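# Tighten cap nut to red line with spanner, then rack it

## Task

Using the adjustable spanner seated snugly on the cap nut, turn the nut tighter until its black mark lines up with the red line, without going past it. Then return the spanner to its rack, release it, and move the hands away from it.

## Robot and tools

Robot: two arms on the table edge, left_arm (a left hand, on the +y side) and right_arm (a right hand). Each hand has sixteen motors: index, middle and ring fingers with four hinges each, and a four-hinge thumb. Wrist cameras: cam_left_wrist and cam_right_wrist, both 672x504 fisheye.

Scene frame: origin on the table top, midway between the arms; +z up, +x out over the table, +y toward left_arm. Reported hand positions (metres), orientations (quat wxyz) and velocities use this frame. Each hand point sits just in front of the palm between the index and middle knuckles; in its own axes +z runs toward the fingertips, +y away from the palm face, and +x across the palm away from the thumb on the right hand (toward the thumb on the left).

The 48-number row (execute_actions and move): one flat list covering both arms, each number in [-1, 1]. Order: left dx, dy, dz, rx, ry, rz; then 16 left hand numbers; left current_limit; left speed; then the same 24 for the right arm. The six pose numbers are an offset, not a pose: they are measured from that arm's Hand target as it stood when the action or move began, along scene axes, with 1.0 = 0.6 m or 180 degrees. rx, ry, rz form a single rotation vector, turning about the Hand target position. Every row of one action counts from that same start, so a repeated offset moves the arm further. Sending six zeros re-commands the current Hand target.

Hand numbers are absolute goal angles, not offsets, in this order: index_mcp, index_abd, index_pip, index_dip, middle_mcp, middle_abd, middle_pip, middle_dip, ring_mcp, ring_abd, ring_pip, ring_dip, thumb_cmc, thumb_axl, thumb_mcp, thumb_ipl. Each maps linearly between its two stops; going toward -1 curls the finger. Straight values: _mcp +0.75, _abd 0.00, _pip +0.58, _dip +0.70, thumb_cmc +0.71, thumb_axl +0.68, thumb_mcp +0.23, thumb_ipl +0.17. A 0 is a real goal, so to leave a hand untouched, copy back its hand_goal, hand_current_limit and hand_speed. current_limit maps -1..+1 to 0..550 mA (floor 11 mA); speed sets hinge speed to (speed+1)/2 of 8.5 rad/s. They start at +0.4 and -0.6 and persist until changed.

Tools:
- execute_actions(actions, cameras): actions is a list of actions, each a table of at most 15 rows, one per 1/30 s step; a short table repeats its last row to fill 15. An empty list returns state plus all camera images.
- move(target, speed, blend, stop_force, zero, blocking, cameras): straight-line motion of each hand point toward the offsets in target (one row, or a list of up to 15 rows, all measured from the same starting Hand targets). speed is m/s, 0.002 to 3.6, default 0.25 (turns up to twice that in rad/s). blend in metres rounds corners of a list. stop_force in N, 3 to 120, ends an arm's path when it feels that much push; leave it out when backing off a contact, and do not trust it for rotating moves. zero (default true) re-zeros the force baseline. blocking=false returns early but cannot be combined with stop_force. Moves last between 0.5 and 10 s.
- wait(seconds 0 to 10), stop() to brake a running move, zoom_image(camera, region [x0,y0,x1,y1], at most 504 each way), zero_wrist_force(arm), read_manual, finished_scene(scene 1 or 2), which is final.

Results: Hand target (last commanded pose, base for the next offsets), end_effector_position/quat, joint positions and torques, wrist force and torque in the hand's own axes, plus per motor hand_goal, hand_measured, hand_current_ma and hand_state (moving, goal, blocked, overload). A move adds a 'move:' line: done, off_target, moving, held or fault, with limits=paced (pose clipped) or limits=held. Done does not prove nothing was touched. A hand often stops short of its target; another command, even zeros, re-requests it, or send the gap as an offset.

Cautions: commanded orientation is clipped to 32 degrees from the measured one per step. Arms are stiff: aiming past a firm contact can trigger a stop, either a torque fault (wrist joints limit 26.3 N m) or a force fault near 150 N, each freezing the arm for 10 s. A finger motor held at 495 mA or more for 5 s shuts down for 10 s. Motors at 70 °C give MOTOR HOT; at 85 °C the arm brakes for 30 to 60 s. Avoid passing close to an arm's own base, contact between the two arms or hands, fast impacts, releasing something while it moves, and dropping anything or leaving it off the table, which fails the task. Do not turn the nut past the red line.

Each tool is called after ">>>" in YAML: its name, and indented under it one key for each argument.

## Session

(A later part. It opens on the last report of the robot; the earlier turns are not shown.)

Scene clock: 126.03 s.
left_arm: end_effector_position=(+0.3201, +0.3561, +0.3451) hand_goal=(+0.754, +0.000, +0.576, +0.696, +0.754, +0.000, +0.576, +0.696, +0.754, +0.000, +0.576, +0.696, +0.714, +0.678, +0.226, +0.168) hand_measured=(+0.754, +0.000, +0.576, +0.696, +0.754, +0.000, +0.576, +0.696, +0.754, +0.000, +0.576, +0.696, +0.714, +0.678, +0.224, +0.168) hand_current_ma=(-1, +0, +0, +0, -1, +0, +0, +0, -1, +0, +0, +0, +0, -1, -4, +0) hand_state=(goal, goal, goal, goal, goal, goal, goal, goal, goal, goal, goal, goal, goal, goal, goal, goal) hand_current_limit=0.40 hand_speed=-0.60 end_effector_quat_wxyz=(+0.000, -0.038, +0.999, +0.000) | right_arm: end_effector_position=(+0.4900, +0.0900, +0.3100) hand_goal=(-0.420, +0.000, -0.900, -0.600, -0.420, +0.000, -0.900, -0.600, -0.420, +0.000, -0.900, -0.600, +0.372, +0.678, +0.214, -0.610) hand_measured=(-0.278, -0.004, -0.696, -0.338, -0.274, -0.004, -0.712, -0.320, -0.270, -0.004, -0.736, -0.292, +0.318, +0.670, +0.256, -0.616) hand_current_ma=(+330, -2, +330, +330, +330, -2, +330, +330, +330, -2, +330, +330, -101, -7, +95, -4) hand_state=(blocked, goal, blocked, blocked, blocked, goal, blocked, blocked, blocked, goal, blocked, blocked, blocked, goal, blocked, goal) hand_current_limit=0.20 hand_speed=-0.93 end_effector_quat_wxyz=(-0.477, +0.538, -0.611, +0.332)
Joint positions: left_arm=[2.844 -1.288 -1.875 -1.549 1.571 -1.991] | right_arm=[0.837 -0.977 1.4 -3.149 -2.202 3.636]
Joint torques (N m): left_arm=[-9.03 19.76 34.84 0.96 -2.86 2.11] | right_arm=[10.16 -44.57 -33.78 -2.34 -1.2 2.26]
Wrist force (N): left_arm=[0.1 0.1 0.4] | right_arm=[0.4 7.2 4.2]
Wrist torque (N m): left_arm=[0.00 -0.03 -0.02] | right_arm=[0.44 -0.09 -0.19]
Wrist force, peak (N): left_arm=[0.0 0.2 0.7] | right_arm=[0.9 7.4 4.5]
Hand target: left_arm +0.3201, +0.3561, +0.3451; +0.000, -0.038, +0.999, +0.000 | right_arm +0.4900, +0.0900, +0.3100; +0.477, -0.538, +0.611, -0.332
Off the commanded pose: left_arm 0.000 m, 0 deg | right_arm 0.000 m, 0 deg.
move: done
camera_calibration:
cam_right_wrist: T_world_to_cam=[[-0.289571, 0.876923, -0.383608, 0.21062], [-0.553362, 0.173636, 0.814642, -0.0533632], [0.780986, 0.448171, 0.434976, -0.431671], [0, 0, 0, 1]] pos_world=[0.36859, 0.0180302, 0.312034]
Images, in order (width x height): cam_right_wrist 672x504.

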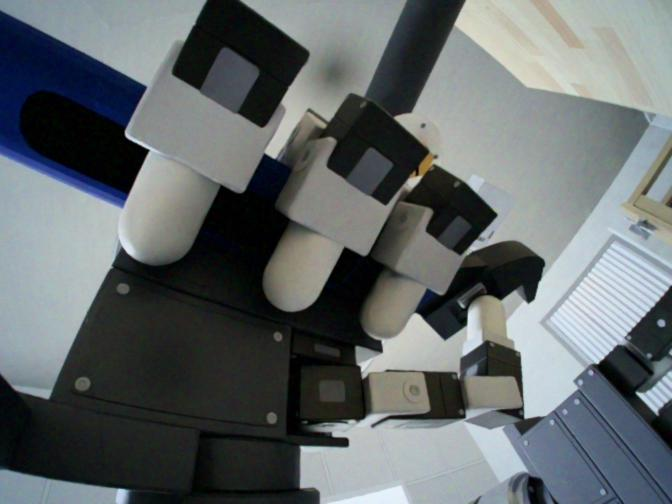

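>>> move:
  target: [0,0,0, 0,0,0, 0.754,0,0.576,0.696,0.754,0,0.576,0.696,0.754,0,0.576,0.696,0.714,0.678,0.226,0.168,0.4,-0.6, 0,0,0,0,0,0, -0.42,0,-0.9,-0.6,-0.42,0,-0.9,-0.6,-0.42,0,-0.9,-0.6,0.3714,0.678,0.55,-0.6108,0.2,-0.8]
  cameras: ["cam_right_wrist"]

>>> zoom_image:
  camera: "cam_right_wrist"
  region: [425, 230, 555, 350]

Scene clock: 127.13 s.
left_arm: end_effector_position=(+0.3201, +0.3561, +0.3451) hand_goal=(+0.754, +0.000, +0.576, +0.696, +0.754, +0.000, +0.576, +0.696, +0.754, +0.000, +0.576, +0.696, +0.714, +0.678, +0.226, +0.168) hand_measured=(+0.754, +0.000, +0.576, +0.696, +0.754, +0.000, +0.576, +0.696, +0.754, +0.000, +0.576, +0.696, +0.714, +0.678, +0.224, +0.168) hand_current_ma=(-1, +0, +0, +0, -1, +0, +0, +0, -1, +0, +0, +0, +0, -1, -4, +0) hand_state=(goal, goal, goal, goal, goal, goal, goal, goal, goal, goal, goal, goal, goal, goal, goal, goal) hand_current_limit=0.40 hand_speed=-0.60 end_effector_quat_wxyz=(+0.000, -0.038, +0.999, +0.000) | right_arm: end_effector_position=(+0.4900, +0.0900, +0.3100) hand_goal=(-0.420, +0.000, -0.900, -0.600, -0.420, +0.000, -0.900, -0.600, -0.420, +0.000, -0.900, -0.600, +0.372, +0.678, +0.550, -0.610) hand_measured=(-0.278, -0.004, -0.696, -0.338, -0.274, -0.004, -0.712, -0.320, -0.270, -0.004, -0.736, -0.292, +0.350, +0.676, +0.546, -0.612) hand_current_ma=(+330, -2, +330, +330, +330, -2, +330, +330, +330, -2, +330, +330, -23, +0, -3, -1) hand_state=(blocked, goal, blocked, blocked, blocked, goal, blocked, blocked, blocked, goal, blocked, blocked, blocked, goal, goal, goal) hand_current_limit=0.20 hand_speed=-0.80 end_effector_quat_wxyz=(-0.477, +0.538, -0.611, +0.332)
Joint positions: left_arm=[2.844 -1.288 -1.875 -1.549 1.571 -1.991] | right_arm=[0.837 -0.977 1.4 -3.149 -2.202 3.636]
Joint torques (N m): left_arm=[-9.2 20.39 34.82 0.79 -2.8 2.12] | right_arm=[7.08 -47.73 -31.66 -3.9 -0.22 1.78]
Wrist force (N): left_arm=[-0.2 0.1 0.1] | right_arm=[0.5 7.0 4.3]
Wrist torque (N m): left_arm=[0.02 0.00 -0.04] | right_arm=[0.41 -0.12 -0.19]
Wrist force, peak (N): left_arm=[0.1 0.4 0.4] | right_arm=[0.6 7.5 4.2]
Hand target: left_arm +0.3201, +0.3561, +0.3451; +0.000, -0.038, +0.999, +0.000 | right_arm +0.4900, +0.0900, +0.3100; +0.477, -0.538, +0.611, -0.332
Off the commanded pose: left_arm 0.000 m, 0 deg | right_arm 0.000 m, 0 deg.
move: done
camera_calibration:
cam_right_wrist: T_world_to_cam=[[-0.289571, 0.876923, -0.383608, 0.21062], [-0.553362, 0.173636, 0.814642, -0.0533632], [0.780986, 0.448171, 0.434976, -0.431671], [0, 0, 0, 1]] pos_world=[0.36859, 0.0180302, 0.312034]
Images, in order (width x height): cam_right_wrist 672x504.

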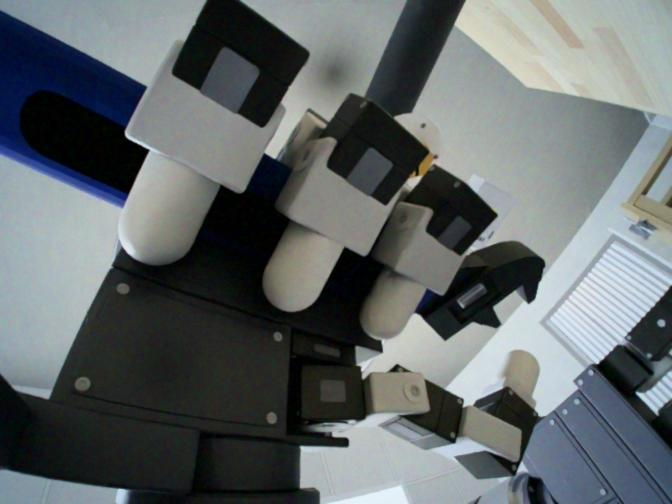

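Scaled by 3.877 from the camera's 672x504 image, which has a finer 960x720 frame.

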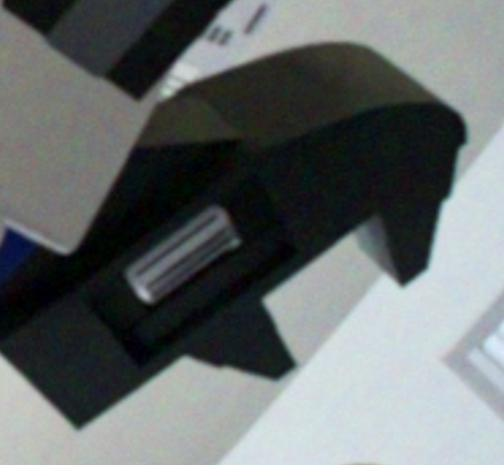

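>>> move:
  target:
    - [0,0,0,0,0,0,0.754,0,0.576,0.696,0.754,0,0.576,0.696,0.754,0,0.576,0.696,0.714,0.678,0.226,0.168,0.4,-0.6,0,0,0,0,0,0,-0.42,0,-0.9,-0.6,-0.42,0,-0.9,-0.6,-0.42,0,-0.9,-0.6,0.2914,0.678,0.4494,-0.7416,0.2,-0.8]
    - [0,0,0,0,0,0,0.754,0,0.576,0.696,0.754,0,0.576,0.696,0.754,0,0.576,0.696,0.714,0.678,0.226,0.168,0.4,-0.6,0,0,0,0,0,0,-0.42,0,-0.9,-0.6,-0.42,0,-0.9,-0.6,-0.42,0,-0.9,-0.6,0.2914,0.678,0.2247,-0.7416,0.2,-0.85]
    - [0,0,0,0,0,0,0.754,0,0.576,0.696,0.754,0,0.576,0.696,0.754,0,0.576,0.696,0.714,0.678,0.226,0.168,0.4,-0.6,0,0,0,0,0,0,-0.42,0,-0.9,-0.6,-0.42,0,-0.9,-0.6,-0.42,0,-0.9,-0.6,0.4,0.678,0.2135,-0.5968,0.2,-0.9]
    - [0,0,0,0,0,0,0.754,0,0.576,0.696,0.754,0,0.576,0.696,0.754,0,0.576,0.696,0.714,0.678,0.226,0.168,0.4,-0.6,0,0,0,0,0,0,-0.42,0,-0.9,-0.6,-0.42,0,-0.9,-0.6,-0.42,0,-0.9,-0.6,0.4,0.678,0.4494,-0.5968,0.2,-0.8]
    - [0,0,0,0,0,0,0.754,0,0.576,0.696,0.754,0,0.576,0.696,0.754,0,0.576,0.696,0.714,0.678,0.226,0.168,0.4,-0.6,0,0,0,0,0,0,-0.42,0,-0.9,-0.6,-0.42,0,-0.9,-0.6,-0.42,0,-0.9,-0.6,0.2914,0.678,0.4494,-0.7416,0.2,-0.8]
    - [0,0,0,0,0,0,0.754,0,0.576,0.696,0.754,0,0.576,0.696,0.754,0,0.576,0.696,0.714,0.678,0.226,0.168,0.4,-0.6,0,0,0,0,0,0,-0.42,0,-0.9,-0.6,-0.42,0,-0.9,-0.6,-0.42,0,-0.9,-0.6,0.2914,0.678,0.2247,-0.7416,0.2,-0.85]
    - [0,0,0,0,0,0,0.754,0,0.576,0.696,0.754,0,0.576,0.696,0.754,0,0.576,0.696,0.714,0.678,0.226,0.168,0.4,-0.6,0,0,0,0,0,0,-0.42,0,-0.9,-0.6,-0.42,0,-0.9,-0.6,-0.42,0,-0.9,-0.6,0.4,0.678,0.2135,-0.5968,0.2,-0.9]
    - [0,0,0,0,0,0,0.754,0,0.576,0.696,0.754,0,0.576,0.696,0.754,0,0.576,0.696,0.714,0.678,0.226,0.168,0.4,-0.6,0,0,0,0,0,0,-0.42,0,-0.9,-0.6,-0.42,0,-0.9,-0.6,-0.42,0,-0.9,-0.6,0.4,0.678,0.55,-0.5968,0.2,-0.8]
  cameras: ["cam_right_wrist"]

>>> zoom_image:
  camera: "cam_right_wrist"
  region: [425, 230, 555, 350]

Scene clock: 134.30 s.
left_arm: end_effector_position=(+0.3201, +0.3561, +0.3451) hand_goal=(+0.754, +0.000, +0.576, +0.696, +0.754, +0.000, +0.576, +0.696, +0.754, +0.000, +0.576, +0.696, +0.714, +0.678, +0.226, +0.168) hand_measured=(+0.754, +0.000, +0.576, +0.696, +0.754, +0.000, +0.576, +0.696, +0.754, +0.000, +0.576, +0.696, +0.714, +0.678, +0.224, +0.168) hand_current_ma=(-1, +0, +0, +0, -1, +0, +0, +0, -1, +0, +0, +0, +0, -1, -4, +0) hand_state=(goal, goal, goal, goal, goal, goal, goal, goal, goal, goal, goal, goal, goal, goal, goal, goal) hand_current_limit=0.40 hand_speed=-0.60 end_effector_quat_wxyz=(+0.000, -0.038, +0.999, +0.000) | right_arm: end_effector_position=(+0.4900, +0.0900, +0.3100) hand_goal=(-0.420, +0.000, -0.900, -0.600, -0.420, +0.000, -0.900, -0.600, -0.420, +0.000, -0.900, -0.600, +0.400, +0.678, +0.550, -0.596) hand_measured=(-0.278, -0.004, -0.696, -0.338, -0.274, -0.004, -0.712, -0.320, -0.270, -0.004, -0.736, -0.292, +0.378, +0.676, +0.546, -0.596) hand_current_ma=(+330, -2, +330, +330, +330, -2, +330, +330, +330, -2, +330, +330, -23, +0, -3, +0) hand_state=(blocked, goal, blocked, blocked, blocked, goal, blocked, blocked, blocked, goal, blocked, blocked, blocked, goal, goal, goal) hand_current_limit=0.20 hand_speed=-0.80 end_effector_quat_wxyz=(-0.477, +0.538, -0.611, +0.332)
Joint positions: left_arm=[2.844 -1.288 -1.875 -1.549 1.571 -1.991] | right_arm=[0.837 -0.977 1.4 -3.149 -2.202 3.636]
Joint torques (N m): left_arm=[-2.82 20.38 33.63 0.91 -2.76 2.15] | right_arm=[-11.67 -65.6 -24.87 -6.39 -0.32 -1.06]
Wrist force (N): left_arm=[0.0 0.4 0.1] | right_arm=[0.7 7.3 4.5]
Wrist torque (N m): left_arm=[0.07 -0.02 -0.04] | right_arm=[0.43 -0.15 -0.17]
Wrist force, peak (N): left_arm=[0.0 0.2 0.5] | right_arm=[0.6 7.5 4.5]
Hand target: left_arm +0.3201, +0.3561, +0.3451; +0.000, -0.038, +0.999, +0.000 | right_arm +0.4900, +0.0900, +0.3100; +0.477, -0.538, +0.611, -0.332
Off the commanded pose: left_arm 0.000 m, 0 deg | right_arm 0.000 m, 0 deg.
move: done
camera_calibration:
cam_right_wrist: T_world_to_cam=[[-0.289571, 0.876923, -0.383608, 0.21062], [-0.553362, 0.173636, 0.814642, -0.0533632], [0.780986, 0.448171, 0.434976, -0.431671], [0, 0, 0, 1]] pos_world=[0.36859, 0.0180302, 0.312034]
Images, in order (width x height): cam_right_wrist 672x504.

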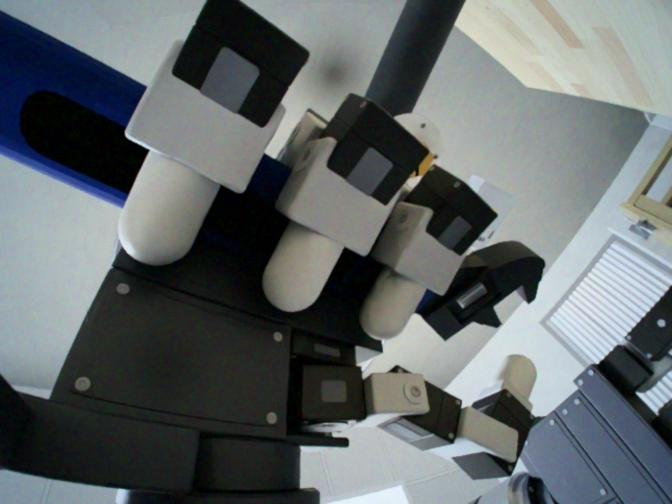

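Scaled by 3.877 from the camera's 672x504 image, which has a finer 960x720 frame.

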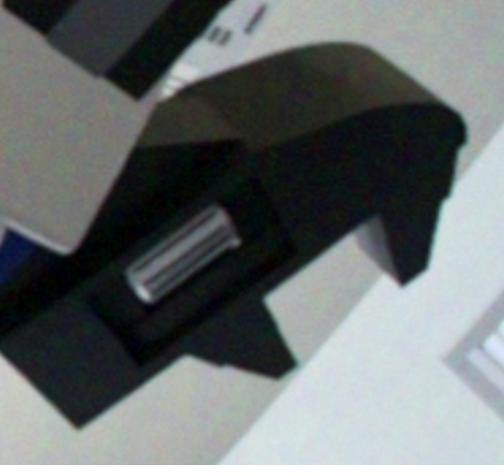

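>>> zoom_image:
  camera: "cam_right_wrist"
  region: [452, 276, 496, 312]

Scaled by 11.455 from the camera's 672x504 image, which has a finer 960x720 frame.

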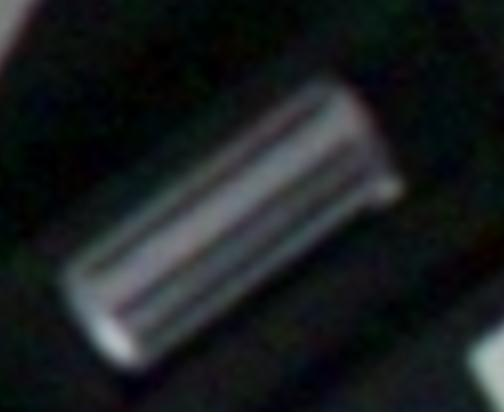

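>>> move:
  target:
    - [0,0,0,0,0,0,0.754,0,0.576,0.696,0.754,0,0.576,0.696,0.754,0,0.576,0.696,0.714,0.678,0.226,0.168,0.4,-0.6,0,0,0,0,0,0,-0.42,0,-0.9,-0.6,-0.42,0,-0.9,-0.6,-0.42,0,-0.9,-0.6,0.2914,0.678,0.4494,-0.7416,0.2,-0.8]
    - [0,0,0,0,0,0,0.754,0,0.576,0.696,0.754,0,0.576,0.696,0.754,0,0.576,0.696,0.714,0.678,0.226,0.168,0.4,-0.6,0,0,0,0,0,0,-0.42,0,-0.9,-0.6,-0.42,0,-0.9,-0.6,-0.42,0,-0.9,-0.6,0.2914,0.678,0.22,-0.7416,0.2,-0.85]
  cameras: ["cam_right_wrist"]

>>> zoom_image:
  camera: "cam_right_wrist"
  region: [442, 266, 506, 322]

>>> move:
  target: [0,0,0,0,0,0,0.754,0,0.576,0.696,0.754,0,0.576,0.696,0.754,0,0.576,0.696,0.714,0.678,0.226,0.168,0.4,-0.6,0,0,0,0,0,0,-0.42,0,-0.9,-0.6,-0.42,0,-0.9,-0.6,-0.42,0,-0.9,-0.6,0.34,0.678,0.2135,-0.69,0.2,-0.93]
  cameras: ["cam_right_wrist"]

>>> zoom_image:
  camera: "cam_right_wrist"
  region: [442, 266, 506, 322]

Scene clock: 136.37 s.
left_arm: end_effector_position=(+0.3201, +0.3561, +0.3451) hand_goal=(+0.754, +0.000, +0.576, +0.696, +0.754, +0.000, +0.576, +0.696, +0.754, +0.000, +0.576, +0.696, +0.714, +0.678, +0.226, +0.168) hand_measured=(+0.754, +0.000, +0.576, +0.696, +0.754, +0.000, +0.576, +0.696, +0.754, +0.000, +0.576, +0.696, +0.714, +0.678, +0.224, +0.168) hand_current_ma=(-1, +0, +0, +0, -1, +0, +0, +0, -1, +0, +0, +0, +0, -1, -4, +0) hand_state=(goal, goal, goal, goal, goal, goal, goal, goal, goal, goal, goal, goal, goal, goal, goal, goal) hand_current_limit=0.40 hand_speed=-0.60 end_effector_quat_wxyz=(+0.000, -0.038, +0.999, +0.000) | right_arm: end_effector_position=(+0.4900, +0.0900, +0.3100) hand_goal=(-0.420, +0.000, -0.900, -0.600, -0.420, +0.000, -0.900, -0.600, -0.420, +0.000, -0.900, -0.600, +0.292, +0.678, +0.220, -0.742) hand_measured=(-0.278, -0.004, -0.696, -0.338, -0.274, -0.004, -0.712, -0.320, -0.270, -0.004, -0.736, -0.292, +0.286, +0.678, +0.294, -0.732) hand_current_ma=(+330, -2, +330, +330, +330, -2, +330, +330, +330, -2, +330, +330, -3, +0, +235, +11) hand_state=(blocked, goal, blocked, blocked, blocked, goal, blocked, blocked, blocked, goal, blocked, blocked, goal, goal, blocked, goal) hand_current_limit=0.20 hand_speed=-0.85 end_effector_quat_wxyz=(-0.477, +0.538, -0.611, +0.332)
Joint positions: left_arm=[2.844 -1.288 -1.875 -1.549 1.571 -1.991] | right_arm=[0.837 -0.977 1.4 -3.149 -2.202 3.636]
Joint torques (N m): left_arm=[-1.81 20.67 33.54 1.04 -2.77 2.06] | right_arm=[-11.35 -67.35 -24.78 -6.4 -0.24 -1.54]
Wrist force (N): left_arm=[-0.1 0.2 0.2] | right_arm=[0.4 7.2 4.4]
Wrist torque (N m): left_arm=[0.03 0.00 -0.03] | right_arm=[0.42 -0.12 -0.19]
Wrist force, peak (N): left_arm=[0.0 0.2 0.5] | right_arm=[0.5 7.6 4.5]
Hand target: left_arm +0.3201, +0.3561, +0.3451; +0.000, -0.038, +0.999, +0.000 | right_arm +0.4900, +0.0900, +0.3100; +0.477, -0.538, +0.611, -0.332
Off the commanded pose: left_arm 0.000 m, 0 deg | right_arm 0.000 m, 0 deg.
move: done
camera_calibration:
cam_right_wrist: T_world_to_cam=[[-0.289571, 0.876923, -0.383608, 0.21062], [-0.553362, 0.173636, 0.814642, -0.0533632], [0.780986, 0.448171, 0.434976, -0.431671], [0, 0, 0, 1]] pos_world=[0.36859, 0.0180302, 0.312034]
Images, in order (width x height): cam_right_wrist 672x504.

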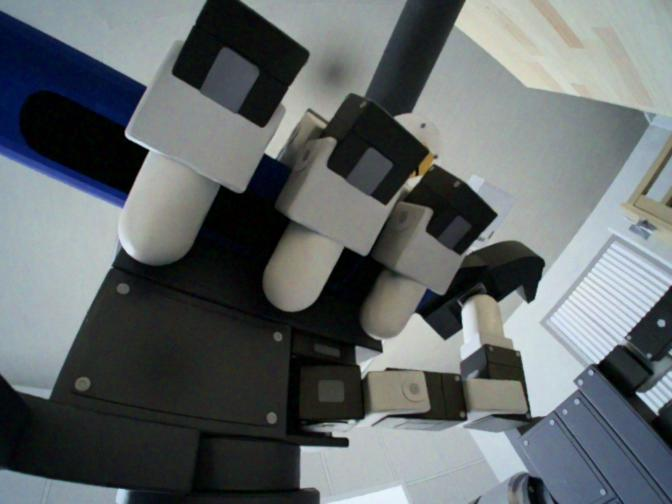

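Scaled by 7.875 from the camera's 672x504 image, which has a finer 960x720 frame.

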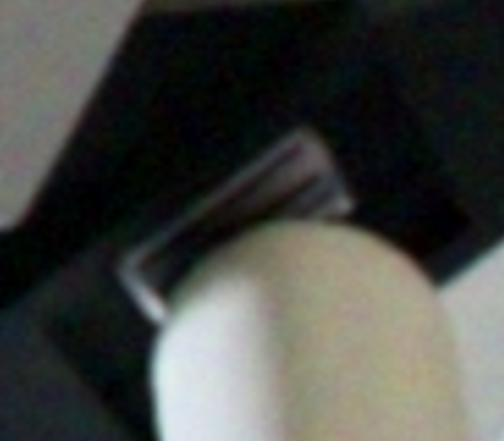

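Scene clock: 136.87 s.
left_arm: end_effector_position=(+0.3201, +0.3561, +0.3451) hand_goal=(+0.754, +0.000, +0.576, +0.696, +0.754, +0.000, +0.576, +0.696, +0.754, +0.000, +0.576, +0.696, +0.714, +0.678, +0.226, +0.168) hand_measured=(+0.754, +0.000, +0.576, +0.696, +0.754, +0.000, +0.576, +0.696, +0.754, +0.000, +0.576, +0.696, +0.714, +0.678, +0.224, +0.168) hand_current_ma=(-1, +0, +0, +0, -1, +0, +0, +0, -1, +0, +0, +0, +0, -1, -4, +0) hand_state=(goal, goal, goal, goal, goal, goal, goal, goal, goal, goal, goal, goal, goal, goal, goal, goal) hand_current_limit=0.40 hand_speed=-0.60 end_effector_quat_wxyz=(+0.000, -0.038, +0.999, +0.000) | right_arm: end_effector_position=(+0.4900, +0.0900, +0.3100) hand_goal=(-0.420, +0.000, -0.900, -0.600, -0.420, +0.000, -0.900, -0.600, -0.420, +0.000, -0.900, -0.600, +0.340, +0.678, +0.214, -0.690) hand_measured=(-0.278, -0.004, -0.696, -0.338, -0.274, -0.004, -0.712, -0.320, -0.270, -0.004, -0.736, -0.292, +0.290, +0.676, +0.288, -0.722) hand_current_ma=(+330, -2, +330, +330, +330, -2, +330, +330, +330, -2, +330, +330, -86, -1, +235, -66) hand_state=(blocked, goal, blocked, blocked, blocked, goal, blocked, blocked, blocked, goal, blocked, blocked, blocked, goal, blocked, blocked) hand_current_limit=0.20 hand_speed=-0.93 end_effector_quat_wxyz=(-0.477, +0.538, -0.611, +0.332)
Joint positions: left_arm=[2.844 -1.288 -1.875 -1.549 1.571 -1.991] | right_arm=[0.837 -0.977 1.4 -3.149 -2.202 3.636]
Joint torques (N m): left_arm=[-1.34 19.99 34.07 0.98 -2.73 2.02] | right_arm=[-11.49 -67.08 -24.88 -6.39 -0.28 -1.62]
Wrist force (N): left_arm=[-0.2 0.2 0.1] | right_arm=[0.5 7.1 4.4]
Wrist torque (N m): left_arm=[0.03 0.01 -0.05] | right_arm=[0.40 -0.12 -0.19]
Wrist force, peak (N): left_arm=[-0.2 0.3 0.3] | right_arm=[0.5 7.4 4.3]
Hand target: left_arm +0.3201, +0.3561, +0.3451; +0.000, -0.038, +0.999, +0.000 | right_arm +0.4900, +0.0900, +0.3100; +0.477, -0.538, +0.611, -0.332
Off the commanded pose: left_arm 0.000 m, 0 deg | right_arm 0.000 m, 0 deg.
move: done
camera_calibration:
cam_right_wrist: T_world_to_cam=[[-0.289571, 0.876923, -0.383608, 0.21062], [-0.553362, 0.173636, 0.814642, -0.0533632], [0.780986, 0.448171, 0.434976, -0.431671], [0, 0, 0, 1]] pos_world=[0.36859, 0.0180302, 0.312034]
Images, in order (width x height): cam_right_wrist 672x504.

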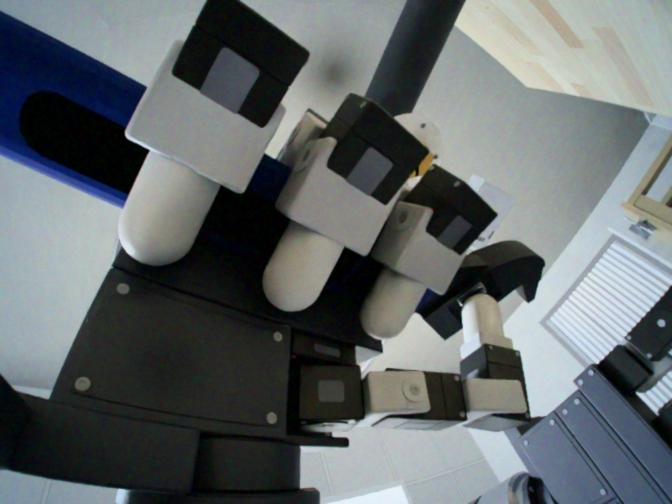

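Scaled by 7.875 from the camera's 672x504 image, which has a finer 960x720 frame.

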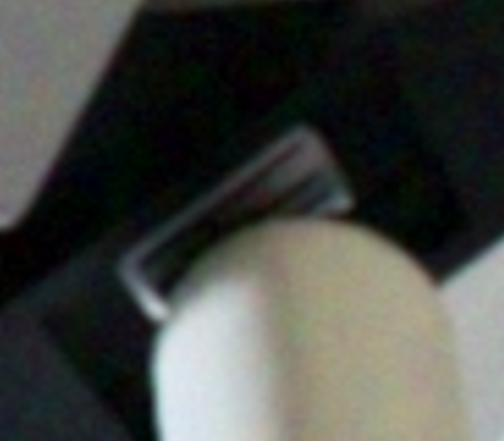

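>>> move:
  target: [0,0,0,0,0,0,0.754,0,0.576,0.696,0.754,0,0.576,0.696,0.754,0,0.576,0.696,0.714,0.678,0.226,0.168,0.4,-0.6,0,0,0,0,0,0,-0.42,0,-0.9,-0.6,-0.42,0,-0.9,-0.6,-0.42,0,-0.9,-0.6,0.4,0.678,0.2135,-0.64,0.2,-0.95]
  cameras: ["cam_right_wrist"]

>>> zoom_image:
  camera: "cam_right_wrist"
  region: [442, 266, 506, 322]

>>> move:
  target: [0,0,0,0,0,0,0.754,0,0.576,0.696,0.754,0,0.576,0.696,0.754,0,0.576,0.696,0.714,0.678,0.226,0.168,0.4,-0.6,0,0,0,0,0,0,-0.42,0,-0.9,-0.6,-0.42,0,-0.9,-0.6,-0.42,0,-0.9,-0.6,0.44,0.678,0.2135,-0.58,0.2,-0.95]
  cameras: ["cam_right_wrist"]

>>> zoom_image:
  camera: "cam_right_wrist"
  region: [442, 266, 506, 322]

Scene clock: 138.07 s.
left_arm: end_effector_position=(+0.3201, +0.3561, +0.3451) hand_goal=(+0.754, +0.000, +0.576, +0.696, +0.754, +0.000, +0.576, +0.696, +0.754, +0.000, +0.576, +0.696, +0.714, +0.678, +0.226, +0.168) hand_measured=(+0.754, +0.000, +0.576, +0.696, +0.754, +0.000, +0.576, +0.696, +0.754, +0.000, +0.576, +0.696, +0.714, +0.678, +0.224, +0.168) hand_current_ma=(-1, +0, +0, +0, -1, +0, +0, +0, -1, +0, +0, +0, +0, -1, -4, +0) hand_state=(goal, goal, goal, goal, goal, goal, goal, goal, goal, goal, goal, goal, goal, goal, goal, goal) hand_current_limit=0.40 hand_speed=-0.60 end_effector_quat_wxyz=(+0.000, -0.038, +0.999, +0.000) | right_arm: end_effector_position=(+0.4900, +0.0900, +0.3101) hand_goal=(-0.420, +0.000, -0.900, -0.600, -0.420, +0.000, -0.900, -0.600, -0.420, +0.000, -0.900, -0.600, +0.400, +0.678, +0.214, -0.640) hand_measured=(-0.278, -0.004, -0.696, -0.338, -0.274, -0.004, -0.712, -0.320, -0.272, -0.004, -0.736, -0.292, +0.332, +0.668, +0.270, -0.650) hand_current_ma=(+330, -2, +330, +330, +330, -2, +330, +330, +330, -2, +330, +330, -140, -9, +152, -12) hand_state=(blocked, goal, blocked, blocked, blocked, goal, blocked, blocked, blocked, goal, blocked, blocked, blocked, goal, blocked, goal) hand_current_limit=0.20 hand_speed=-0.95 end_effector_quat_wxyz=(-0.477, +0.538, -0.611, +0.332)
Joint positions: left_arm=[2.844 -1.288 -1.875 -1.549 1.571 -1.991] | right_arm=[0.837 -0.977 1.4 -3.149 -2.202 3.636]
Joint torques (N m): left_arm=[0.63 20.19 35.18 0.99 -2.68 2.02] | right_arm=[-11.47 -66.58 -24.6 -6.43 -0.32 -1.57]
Wrist force (N): left_arm=[-0.2 0.1 0.2] | right_arm=[0.5 7.2 4.4]
Wrist torque (N m): left_arm=[0.02 0.00 -0.04] | right_arm=[0.41 -0.12 -0.18]
Wrist force, peak (N): left_arm=[-0.3 0.3 0.4] | right_arm=[0.3 7.6 4.5]
Hand target: left_arm +0.3201, +0.3561, +0.3451; +0.000, -0.038, +0.999, +0.000 | right_arm +0.4900, +0.0900, +0.3100; +0.477, -0.538, +0.611, -0.332
Off the commanded pose: left_arm 0.000 m, 0 deg | right_arm 0.000 m, 0 deg.
move: done
camera_calibration:
cam_right_wrist: T_world_to_cam=[[-0.289541, 0.87694, -0.383591, 0.210604], [-0.553426, 0.173599, 0.814606, -0.0533275], [0.780952, 0.448151, 0.435057, -0.431684], [0, 0, 0, 1]] pos_world=[0.36859, 0.0180302, 0.312034]
Images, in order (width x height): cam_right_wrist 672x504.

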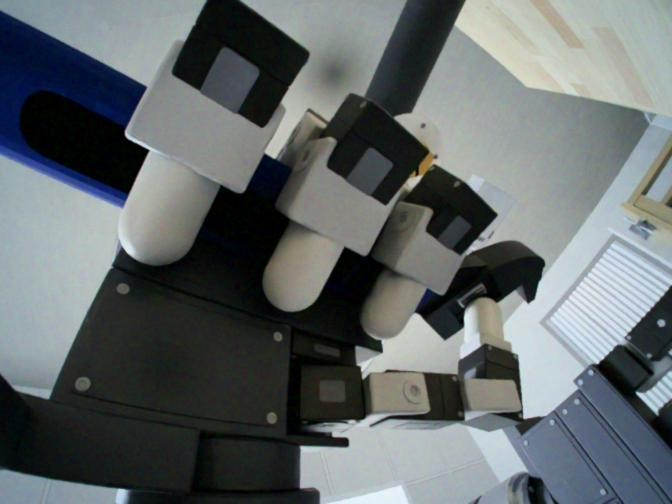

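Scaled by 7.875 from the camera's 672x504 image, which has a finer 960x720 frame.

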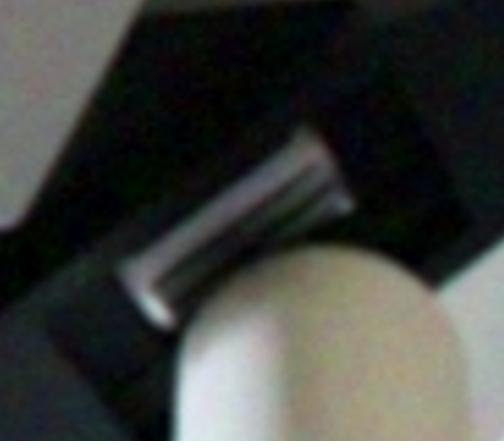

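Scene clock: 138.63 s.
left_arm: end_effector_position=(+0.3201, +0.3561, +0.3451) hand_goal=(+0.754, +0.000, +0.576, +0.696, +0.754, +0.000, +0.576, +0.696, +0.754, +0.000, +0.576, +0.696, +0.714, +0.678, +0.226, +0.168) hand_measured=(+0.754, +0.000, +0.576, +0.696, +0.754, +0.000, +0.576, +0.696, +0.754, +0.000, +0.576, +0.696, +0.714, +0.678, +0.224, +0.168) hand_current_ma=(-1, +0, +0, +0, -1, +0, +0, +0, -1, +0, +0, +0, +0, -1, -4, +0) hand_state=(goal, goal, goal, goal, goal, goal, goal, goal, goal, goal, goal, goal, goal, goal, goal, goal) hand_current_limit=0.40 hand_speed=-0.60 end_effector_quat_wxyz=(+0.000, -0.038, +0.999, +0.000) | right_arm: end_effector_position=(+0.4900, +0.0900, +0.3101) hand_goal=(-0.420, +0.000, -0.900, -0.600, -0.420, +0.000, -0.900, -0.600, -0.420, +0.000, -0.900, -0.600, +0.440, +0.678, +0.214, -0.580) hand_measured=(-0.278, -0.004, -0.696, -0.338, -0.274, -0.004, -0.712, -0.320, -0.272, -0.004, -0.736, -0.292, +0.358, +0.668, +0.250, -0.602) hand_current_ma=(+330, -2, +330, +330, +330, -2, +330, +330, +330, -2, +330, +330, -186, -11, +75, -36) hand_state=(blocked, goal, blocked, blocked, blocked, goal, blocked, blocked, blocked, goal, blocked, blocked, blocked, goal, blocked, blocked) hand_current_limit=0.20 hand_speed=-0.95 end_effector_quat_wxyz=(-0.477, +0.538, -0.611, +0.332)
Joint positions: left_arm=[2.844 -1.288 -1.875 -1.549 1.571 -1.991] | right_arm=[0.837 -0.977 1.4 -3.149 -2.202 3.636]
Joint torques (N m): left_arm=[-0.13 21.08 34.34 1.06 -2.63 2] | right_arm=[-11.21 -65.08 -24.65 -6.42 -0.3 -1.54]
Wrist force (N): left_arm=[-0.1 0.2 0.0] | right_arm=[0.5 7.0 4.4]
Wrist torque (N m): left_arm=[0.05 0.00 -0.04] | right_arm=[0.39 -0.13 -0.19]
Wrist force, peak (N): left_arm=[-0.1 0.3 0.3] | right_arm=[0.5 7.2 4.7]
Hand target: left_arm +0.3201, +0.3561, +0.3451; +0.000, -0.038, +0.999, +0.000 | right_arm +0.4900, +0.0900, +0.3100; +0.477, -0.538, +0.611, -0.332
Off the commanded pose: left_arm 0.000 m, 0 deg | right_arm 0.000 m, 0 deg.
move: done
camera_calibration:
cam_right_wrist: T_world_to_cam=[[-0.289541, 0.87694, -0.383591, 0.210604], [-0.553426, 0.173599, 0.814606, -0.0533275], [0.780952, 0.448151, 0.435057, -0.431684], [0, 0, 0, 1]] pos_world=[0.36859, 0.0180302, 0.312034]
Images, in order (width x height): cam_right_wrist 672x504.

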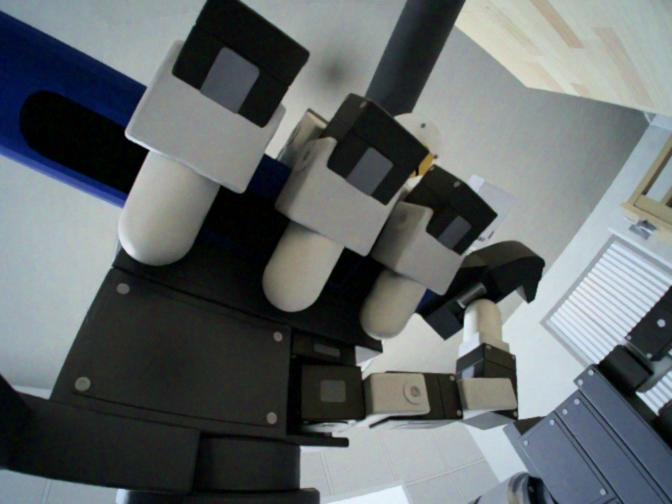

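Scaled by 7.875 from the camera's 672x504 image, which has a finer 960x720 frame.

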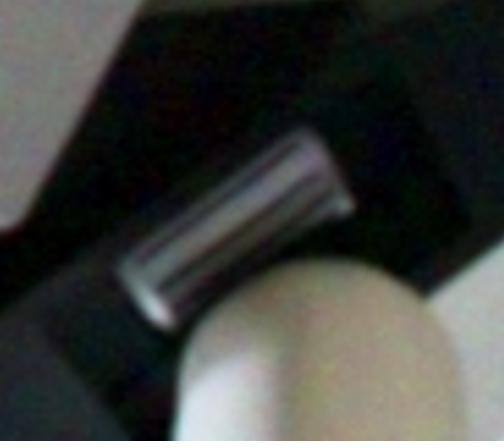

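>>> move:
  target: [0,0,0,0,0,0,0.754,0,0.576,0.696,0.754,0,0.576,0.696,0.754,0,0.576,0.696,0.714,0.678,0.226,0.168,0.4,-0.6,0,0,0,0,0,0,-0.42,0,-0.9,-0.6,-0.42,0,-0.9,-0.6,-0.42,0,-0.9,-0.6,0.42,0.678,0.58,-0.58,0.2,-0.8]
  cameras: ["cam_right_wrist"]

>>> zoom_image:
  camera: "cam_right_wrist"
  region: [475, 265, 545, 335]

Scene clock: 139.83 s.
left_arm: end_effector_position=(+0.3201, +0.3561, +0.3451) hand_goal=(+0.754, +0.000, +0.576, +0.696, +0.754, +0.000, +0.576, +0.696, +0.754, +0.000, +0.576, +0.696, +0.714, +0.678, +0.226, +0.168) hand_measured=(+0.754, +0.000, +0.576, +0.696, +0.754, +0.000, +0.576, +0.696, +0.754, +0.000, +0.576, +0.696, +0.714, +0.678, +0.224, +0.168) hand_current_ma=(-1, +0, +0, +0, -1, +0, +0, +0, -1, +0, +0, +0, +0, -1, -4, +0) hand_state=(goal, goal, goal, goal, goal, goal, goal, goal, goal, goal, goal, goal, goal, goal, goal, goal) hand_current_limit=0.40 hand_speed=-0.60 end_effector_quat_wxyz=(+0.000, -0.038, +0.999, +0.000) | right_arm: end_effector_position=(+0.4900, +0.0900, +0.3101) hand_goal=(-0.420, +0.000, -0.900, -0.600, -0.420, +0.000, -0.900, -0.600, -0.420, +0.000, -0.900, -0.600, +0.420, +0.678, +0.580, -0.580) hand_measured=(-0.278, -0.004, -0.696, -0.338, -0.274, -0.004, -0.712, -0.320, -0.272, -0.004, -0.736, -0.292, +0.398, +0.676, +0.576, -0.582) hand_current_ma=(+330, -2, +330, +330, +330, -2, +330, +330, +330, -2, +330, +330, -23, +0, -3, -1) hand_state=(blocked, goal, blocked, blocked, blocked, goal, blocked, blocked, blocked, goal, blocked, blocked, blocked, goal, goal, goal) hand_current_limit=0.20 hand_speed=-0.80 end_effector_quat_wxyz=(-0.477, +0.538, -0.611, +0.332)
Joint positions: left_arm=[2.844 -1.288 -1.875 -1.549 1.571 -1.991] | right_arm=[0.837 -0.977 1.4 -3.149 -2.202 3.636]
Joint torques (N m): left_arm=[1.62 20.59 33.12 1.03 -2.72 2.13] | right_arm=[-11.35 -62.8 -24.48 -6.39 -0.29 -1.45]
Wrist force (N): left_arm=[-0.4 0.0 0.0] | right_arm=[0.6 7.0 4.3]
Wrist torque (N m): left_arm=[0.02 0.03 -0.06] | right_arm=[0.41 -0.14 -0.17]
Wrist force, peak (N): left_arm=[0.0 0.3 0.6] | right_arm=[0.4 7.4 4.3]
Hand target: left_arm +0.3201, +0.3561, +0.3451; +0.000, -0.038, +0.999, +0.000 | right_arm +0.4900, +0.0900, +0.3100; +0.477, -0.538, +0.611, -0.332
Off the commanded pose: left_arm 0.000 m, 0 deg | right_arm 0.000 m, 0 deg.
move: done
camera_calibration:
cam_right_wrist: T_world_to_cam=[[-0.289541, 0.87694, -0.383591, 0.210604], [-0.553426, 0.173599, 0.814606, -0.0533275], [0.780952, 0.448151, 0.435057, -0.431684], [0, 0, 0, 1]] pos_world=[0.36859, 0.0180302, 0.312034]
Images, in order (width x height): cam_right_wrist 672x504.

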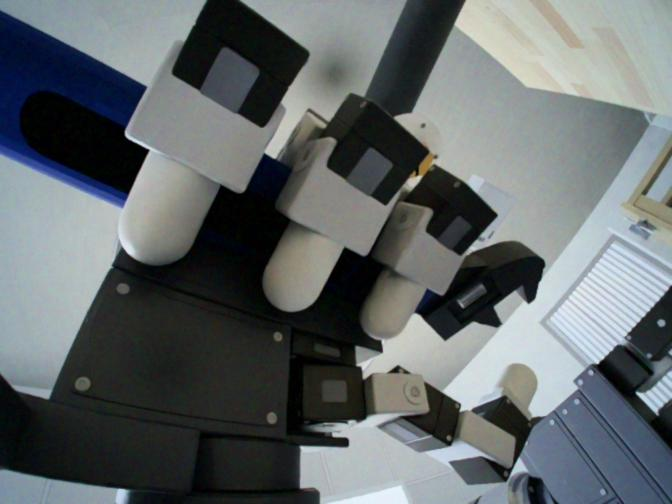

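Scaled by 7.200 from the camera's 672x504 image, which has a finer 960x720 frame.

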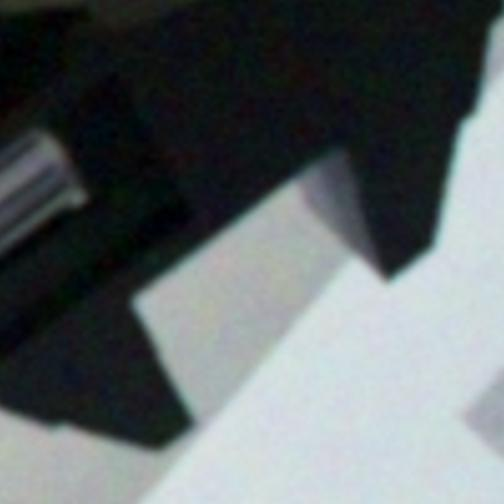

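>>> move:
  target:
    - [0,0,0,0,0,0,0.754,0,0.576,0.696,0.754,0,0.576,0.696,0.754,0,0.576,0.696,0.714,0.678,0.226,0.168,0.4,-0.6,0,0,0,0,0,0,-0.42,0,-0.9,-0.6,-0.42,0,-0.9,-0.6,-0.42,0,-0.9,-0.6,0.28,0.678,0.4,-0.7416,0.2,-0.75]
    - [0,0,0,0,0,0,0.754,0,0.576,0.696,0.754,0,0.576,0.696,0.754,0,0.576,0.696,0.714,0.678,0.226,0.168,0.4,-0.6,0,0,0,0,0,0,-0.42,0,-0.9,-0.6,-0.42,0,-0.9,-0.6,-0.42,0,-0.9,-0.6,0.28,0.678,0.2247,-0.7416,0.2,-0.8]
    - [0,0,0,0,0,0,0.754,0,0.576,0.696,0.754,0,0.576,0.696,0.754,0,0.576,0.696,0.714,0.678,0.226,0.168,0.4,-0.6,0,0,0,0,0,0,-0.42,0,-0.9,-0.6,-0.42,0,-0.9,-0.6,-0.42,0,-0.9,-0.6,0.44,0.678,0.2135,-0.57,0.2,-0.88]
    - [0,0,0,0,0,0,0.754,0,0.576,0.696,0.754,0,0.576,0.696,0.754,0,0.576,0.696,0.714,0.678,0.226,0.168,0.4,-0.6,0,0,0,0,0,0,-0.42,0,-0.9,-0.6,-0.42,0,-0.9,-0.6,-0.42,0,-0.9,-0.6,0.44,0.678,0.4,-0.57,0.2,-0.7]
    - [0,0,0,0,0,0,0.754,0,0.576,0.696,0.754,0,0.576,0.696,0.754,0,0.576,0.696,0.714,0.678,0.226,0.168,0.4,-0.6,0,0,0,0,0,0,-0.42,0,-0.9,-0.6,-0.42,0,-0.9,-0.6,-0.42,0,-0.9,-0.6,0.28,0.678,0.4,-0.7416,0.2,-0.75]
    - [0,0,0,0,0,0,0.754,0,0.576,0.696,0.754,0,0.576,0.696,0.754,0,0.576,0.696,0.714,0.678,0.226,0.168,0.4,-0.6,0,0,0,0,0,0,-0.42,0,-0.9,-0.6,-0.42,0,-0.9,-0.6,-0.42,0,-0.9,-0.6,0.28,0.678,0.2247,-0.7416,0.2,-0.8]
    - [0,0,0,0,0,0,0.754,0,0.576,0.696,0.754,0,0.576,0.696,0.754,0,0.576,0.696,0.714,0.678,0.226,0.168,0.4,-0.6,0,0,0,0,0,0,-0.42,0,-0.9,-0.6,-0.42,0,-0.9,-0.6,-0.42,0,-0.9,-0.6,0.44,0.678,0.2135,-0.57,0.2,-0.88]
    - [0,0,0,0,0,0,0.754,0,0.576,0.696,0.754,0,0.576,0.696,0.754,0,0.576,0.696,0.714,0.678,0.226,0.168,0.4,-0.6,0,0,0,0,0,0,-0.42,0,-0.9,-0.6,-0.42,0,-0.9,-0.6,-0.42,0,-0.9,-0.6,0.44,0.678,0.4,-0.57,0.2,-0.7]
    - [0,0,0,0,0,0,0.754,0,0.576,0.696,0.754,0,0.576,0.696,0.754,0,0.576,0.696,0.714,0.678,0.226,0.168,0.4,-0.6,0,0,0,0,0,0,-0.42,0,-0.9,-0.6,-0.42,0,-0.9,-0.6,-0.42,0,-0.9,-0.6,0.28,0.678,0.4,-0.7416,0.2,-0.75]
    - [0,0,0,0,0,0,0.754,0,0.576,0.696,0.754,0,0.576,0.696,0.754,0,0.576,0.696,0.714,0.678,0.226,0.168,0.4,-0.6,0,0,0,0,0,0,-0.42,0,-0.9,-0.6,-0.42,0,-0.9,-0.6,-0.42,0,-0.9,-0.6,0.28,0.678,0.2247,-0.7416,0.2,-0.8]
    - [0,0,0,0,0,0,0.754,0,0.576,0.696,0.754,0,0.576,0.696,0.754,0,0.576,0.696,0.714,0.678,0.226,0.168,0.4,-0.6,0,0,0,0,0,0,-0.42,0,-0.9,-0.6,-0.42,0,-0.9,-0.6,-0.42,0,-0.9,-0.6,0.44,0.678,0.2135,-0.57,0.2,-0.88]
    - [0,0,0,0,0,0,0.754,0,0.576,0.696,0.754,0,0.576,0.696,0.754,0,0.576,0.696,0.714,0.678,0.226,0.168,0.4,-0.6,0,0,0,0,0,0,-0.42,0,-0.9,-0.6,-0.42,0,-0.9,-0.6,-0.42,0,-0.9,-0.6,0.42,0.678,0.58,-0.58,0.2,-0.7]
  cameras: ["cam_right_wrist"]

>>> zoom_image:
  camera: "cam_right_wrist"
  region: [475, 265, 545, 335]

Scene clock: 148.47 s.
left_arm: end_effector_position=(+0.3201, +0.3561, +0.3451) hand_goal=(+0.754, +0.000, +0.576, +0.696, +0.754, +0.000, +0.576, +0.696, +0.754, +0.000, +0.576, +0.696, +0.714, +0.678, +0.226, +0.168) hand_measured=(+0.754, +0.000, +0.576, +0.696, +0.754, +0.000, +0.576, +0.696, +0.754, +0.000, +0.576, +0.696, +0.714, +0.678, +0.224, +0.168) hand_current_ma=(-1, +0, +0, +0, -1, +0, +0, +0, -1, +0, +0, +0, +0, -1, -4, +0) hand_state=(goal, goal, goal, goal, goal, goal, goal, goal, goal, goal, goal, goal, goal, goal, goal, goal) hand_current_limit=0.40 hand_speed=-0.60 end_effector_quat_wxyz=(+0.000, -0.038, +0.999, +0.000) | right_arm: end_effector_position=(+0.4900, +0.0900, +0.3101) hand_goal=(-0.420, +0.000, -0.900, -0.600, -0.420, +0.000, -0.900, -0.600, -0.420, +0.000, -0.900, -0.600, +0.420, +0.678, +0.580, -0.580) hand_measured=(-0.278, -0.004, -0.696, -0.338, -0.274, -0.004, -0.712, -0.320, -0.272, -0.004, -0.736, -0.292, +0.398, +0.676, +0.576, -0.582) hand_current_ma=(+330, -2, +330, +330, +330, -2, +330, +330, +330, -2, +330, +330, -23, +0, -3, -1) hand_state=(blocked, goal, blocked, blocked, blocked, goal, blocked, blocked, blocked, goal, blocked, blocked, blocked, goal, goal, goal) hand_current_limit=0.20 hand_speed=-0.70 end_effector_quat_wxyz=(-0.477, +0.538, -0.611, +0.332)
Joint positions: left_arm=[2.844 -1.288 -1.875 -1.549 1.571 -1.991] | right_arm=[0.837 -0.977 1.4 -3.149 -2.202 3.636]
Joint torques (N m): left_arm=[7.97 20.5 34.36 1.09 -2.61 2.12] | right_arm=[-11.06 -45.91 -24.33 -6.4 -0.32 -1.12]
Wrist force (N): left_arm=[0.1 0.3 0.1] | right_arm=[0.4 7.1 4.6]
Wrist torque (N m): left_arm=[0.04 -0.03 -0.03] | right_arm=[0.39 -0.12 -0.19]
Wrist force, peak (N): left_arm=[0.0 0.2 0.5] | right_arm=[0.5 7.5 4.5]
Hand target: left_arm +0.3201, +0.3561, +0.3451; +0.000, -0.038, +0.999, +0.000 | right_arm +0.4900, +0.0900, +0.3100; +0.477, -0.538, +0.611, -0.332
Off the commanded pose: left_arm 0.000 m, 0 deg | right_arm 0.000 m, 0 deg.
move: done
camera_calibration:
cam_right_wrist: T_world_to_cam=[[-0.289541, 0.87694, -0.383591, 0.210604], [-0.553426, 0.173599, 0.814606, -0.0533275], [0.780952, 0.448151, 0.435057, -0.431684], [0, 0, 0, 1]] pos_world=[0.36859, 0.0180302, 0.312034]
Images, in order (width x height): cam_right_wrist 672x504.

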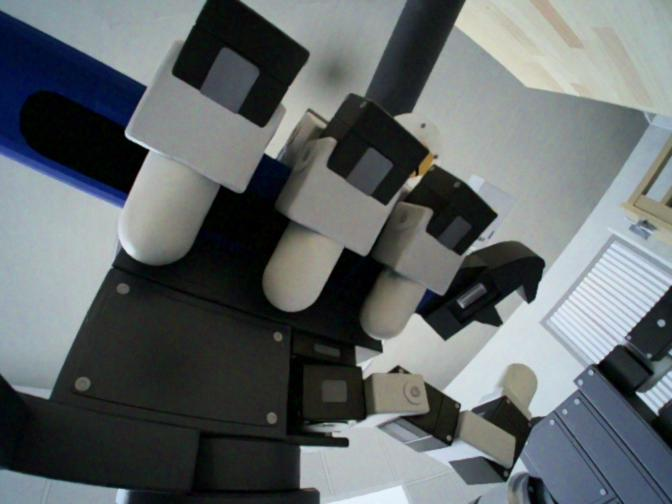

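Scaled by 7.200 from the camera's 672x504 image, which has a finer 960x720 frame.

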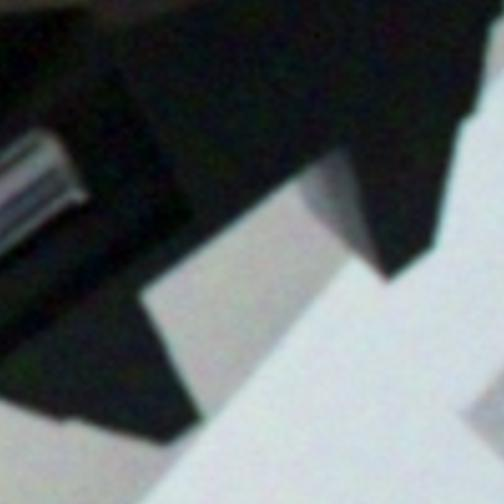

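>>> move:
  target:
    - [0,0,0,0,0,0,0.754,0,0.576,0.696,0.754,0,0.576,0.696,0.754,0,0.576,0.696,0.714,0.678,0.226,0.168,0.4,-0.6,0,0,0,0,0,0,-0.42,0,-0.9,-0.6,-0.42,0,-0.9,-0.6,-0.42,0,-0.9,-0.6,0.38,0.678,0.38,-0.58,0.2,-0.75]
    - [0,0,0,0,0,0,0.754,0,0.576,0.696,0.754,0,0.576,0.696,0.754,0,0.576,0.696,0.714,0.678,0.226,0.168,0.4,-0.6,0,0,0,0,0,0,-0.42,0,-0.9,-0.6,-0.42,0,-0.9,-0.6,-0.42,0,-0.9,-0.6,0.38,0.678,0.2,-0.58,0.2,-0.8]
    - [0,0,0,0,0,0,0.754,0,0.576,0.696,0.754,0,0.576,0.696,0.754,0,0.576,0.696,0.714,0.678,0.226,0.168,0.4,-0.6,0,0,0,0,0,0,-0.42,0,-0.9,-0.6,-0.42,0,-0.9,-0.6,-0.42,0,-0.9,-0.6,0.2286,0.678,0.23,-0.8,0.2,-0.88]
  cameras: ["cam_right_wrist"]

>>> zoom_image:
  camera: "cam_right_wrist"
  region: [425, 230, 555, 350]

>>> move:
  target:
    - [0,0,0,0,0,0,0.754,0,0.576,0.696,0.754,0,0.576,0.696,0.754,0,0.576,0.696,0.714,0.678,0.226,0.168,0.4,-0.6,0,0,0,0,0,0,-0.42,0,-0.9,-0.6,-0.42,0,-0.9,-0.6,-0.42,0,-0.9,-0.6,0.2286,0.678,0.55,-0.8,0.2,-0.75]
  cameras: ["cam_right_wrist"]

>>> zoom_image:
  camera: "cam_right_wrist"
  region: [475, 265, 545, 335]

Scene clock: 152.70 s.
left_arm: end_effector_position=(+0.3201, +0.3561, +0.3451) hand_goal=(+0.754, +0.000, +0.576, +0.696, +0.754, +0.000, +0.576, +0.696, +0.754, +0.000, +0.576, +0.696, +0.714, +0.678, +0.226, +0.168) hand_measured=(+0.754, +0.000, +0.576, +0.696, +0.754, +0.000, +0.576, +0.696, +0.754, +0.000, +0.576, +0.696, +0.714, +0.678, +0.224, +0.168) hand_current_ma=(-1, +0, +0, +0, -1, +0, +0, +0, -1, +0, +0, +0, +0, -1, -4, +0) hand_state=(goal, goal, goal, goal, goal, goal, goal, goal, goal, goal, goal, goal, goal, goal, goal, goal) hand_current_limit=0.40 hand_speed=-0.60 end_effector_quat_wxyz=(+0.000, -0.038, +0.999, +0.000) | right_arm: end_effector_position=(+0.4900, +0.0900, +0.3100) hand_goal=(-0.420, +0.000, -0.900, -0.600, -0.420, +0.000, -0.900, -0.600, -0.420, +0.000, -0.900, -0.600, +0.228, +0.678, +0.230, -0.800) hand_measured=(-0.278, -0.004, -0.696, -0.338, -0.274, -0.004, -0.712, -0.320, -0.272, -0.004, -0.736, -0.292, +0.226, +0.688, +0.278, -0.750) hand_current_ma=(+330, -2, +330, +330, +330, -2, +330, +330, +330, -2, +330, +330, +0, +8, +118, +135) hand_state=(blocked, goal, blocked, blocked, blocked, goal, blocked, blocked, blocked, goal, blocked, blocked, goal, goal, blocked, blocked) hand_current_limit=0.20 hand_speed=-0.88 end_effector_quat_wxyz=(-0.477, +0.538, -0.611, +0.332)
Joint positions: left_arm=[2.844 -1.288 -1.875 -1.549 1.571 -1.991] | right_arm=[0.837 -0.977 1.4 -3.149 -2.202 3.636]
Joint torques (N m): left_arm=[9.72 19.53 34.53 1.11 -2.46 1.93] | right_arm=[-10.75 -43.64 -25.16 -6.3 -0.37 -0.76]
Wrist force (N): left_arm=[0.2 0.2 0.2] | right_arm=[0.7 7.1 4.5]
Wrist torque (N m): left_arm=[0.02 -0.06 0.00] | right_arm=[0.40 -0.16 -0.16]
Wrist force, peak (N): left_arm=[0.1 0.6 0.1] | right_arm=[0.9 7.4 4.5]
Hand target: left_arm +0.3201, +0.3561, +0.3451; +0.000, -0.038, +0.999, +0.000 | right_arm +0.4900, +0.0900, +0.3100; +0.477, -0.538, +0.611, -0.332
Off the commanded pose: left_arm 0.000 m, 0 deg | right_arm 0.000 m, 0 deg.
move: done
camera_calibration:
cam_right_wrist: T_world_to_cam=[[-0.289571, 0.876923, -0.383608, 0.21062], [-0.553362, 0.173636, 0.814642, -0.0533632], [0.780986, 0.448171, 0.434976, -0.431671], [0, 0, 0, 1]] pos_world=[0.36859, 0.0180302, 0.312034]
Images, in order (width x height): cam_right_wrist 672x504.

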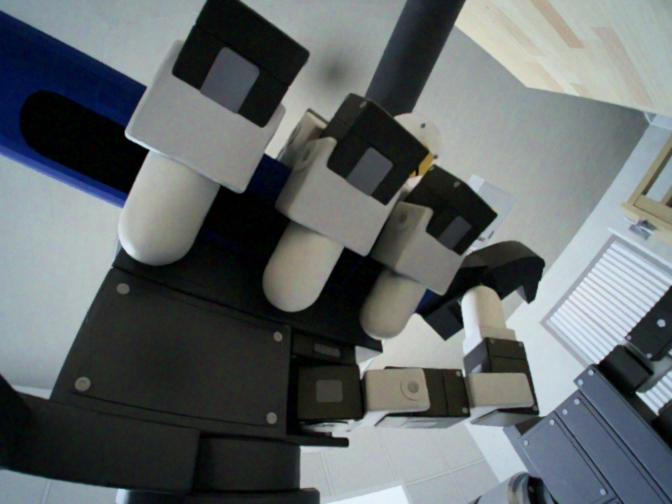

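Scaled by 3.877 from the camera's 672x504 image, which has a finer 960x720 frame.

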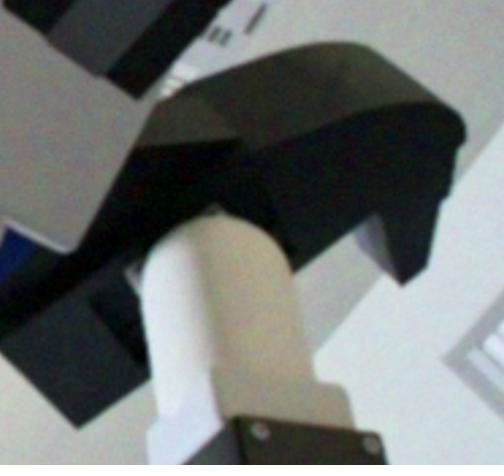

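Scene clock: 153.43 s.
left_arm: end_effector_position=(+0.3201, +0.3561, +0.3451) hand_goal=(+0.754, +0.000, +0.576, +0.696, +0.754, +0.000, +0.576, +0.696, +0.754, +0.000, +0.576, +0.696, +0.714, +0.678, +0.226, +0.168) hand_measured=(+0.754, +0.000, +0.576, +0.696, +0.754, +0.000, +0.576, +0.696, +0.754, +0.000, +0.576, +0.696, +0.714, +0.678, +0.224, +0.168) hand_current_ma=(-1, +0, +0, +0, -1, +0, +0, +0, -1, +0, +0, +0, +0, -1, -4, +0) hand_state=(goal, goal, goal, goal, goal, goal, goal, goal, goal, goal, goal, goal, goal, goal, goal, goal) hand_current_limit=0.40 hand_speed=-0.60 end_effector_quat_wxyz=(+0.000, -0.038, +0.999, +0.000) | right_arm: end_effector_position=(+0.4900, +0.0900, +0.3100) hand_goal=(-0.420, +0.000, -0.900, -0.600, -0.420, +0.000, -0.900, -0.600, -0.420, +0.000, -0.900, -0.600, +0.228, +0.678, +0.550, -0.800) hand_measured=(-0.278, -0.004, -0.696, -0.338, -0.274, -0.004, -0.712, -0.320, -0.272, -0.004, -0.736, -0.292, +0.222, +0.680, +0.546, -0.798) hand_current_ma=(+330, -2, +330, +330, +330, -2, +330, +330, +330, -2, +330, +330, -3, +1, -3, +1) hand_state=(blocked, goal, blocked, blocked, blocked, goal, blocked, blocked, blocked, goal, blocked, blocked, goal, goal, goal, goal) hand_current_limit=0.20 hand_speed=-0.75 end_effector_quat_wxyz=(-0.477, +0.538, -0.611, +0.332)
Joint positions: left_arm=[2.844 -1.288 -1.875 -1.549 1.571 -1.991] | right_arm=[0.837 -0.977 1.4 -3.149 -2.202 3.636]
Joint torques (N m): left_arm=[10.75 20.37 34.1 1.06 -2.64 2.07] | right_arm=[-11.04 -43.78 -24.65 -6.37 -0.26 -0.82]
Wrist force (N): left_arm=[-0.2 0.3 0.1] | right_arm=[0.7 7.1 4.6]
Wrist torque (N m): left_arm=[0.05 0.01 -0.04] | right_arm=[0.39 -0.16 -0.16]
Wrist force, peak (N): left_arm=[0.0 0.5 0.2] | right_arm=[0.7 7.5 4.3]
Hand target: left_arm +0.3201, +0.3561, +0.3451; +0.000, -0.038, +0.999, +0.000 | right_arm +0.4900, +0.0900, +0.3100; +0.477, -0.538, +0.611, -0.332
Off the commanded pose: left_arm 0.000 m, 0 deg | right_arm 0.000 m, 0 deg.
move: done
camera_calibration:
cam_right_wrist: T_world_to_cam=[[-0.289571, 0.876923, -0.383608, 0.21062], [-0.553362, 0.173636, 0.814642, -0.0533632], [0.780986, 0.448171, 0.434976, -0.431671], [0, 0, 0, 1]] pos_world=[0.36859, 0.0180302, 0.312034]
Images, in order (width x height): cam_right_wrist 672x504.

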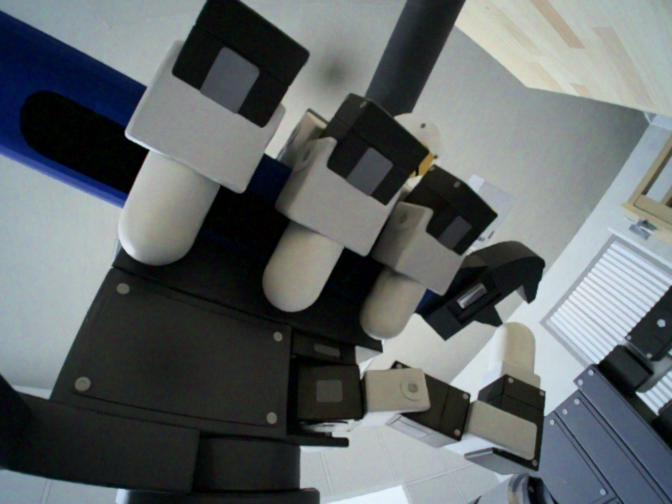

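Scaled by 7.200 from the camera's 672x504 image, which has a finer 960x720 frame.

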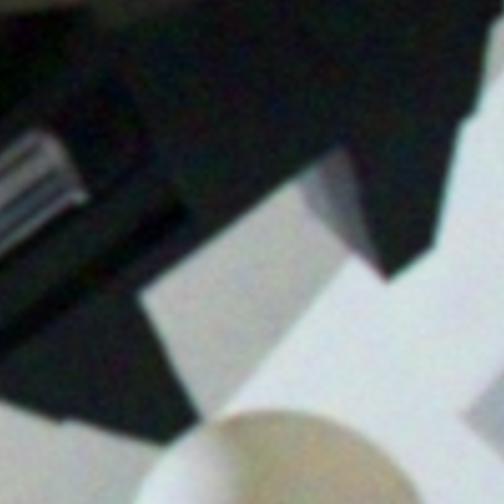

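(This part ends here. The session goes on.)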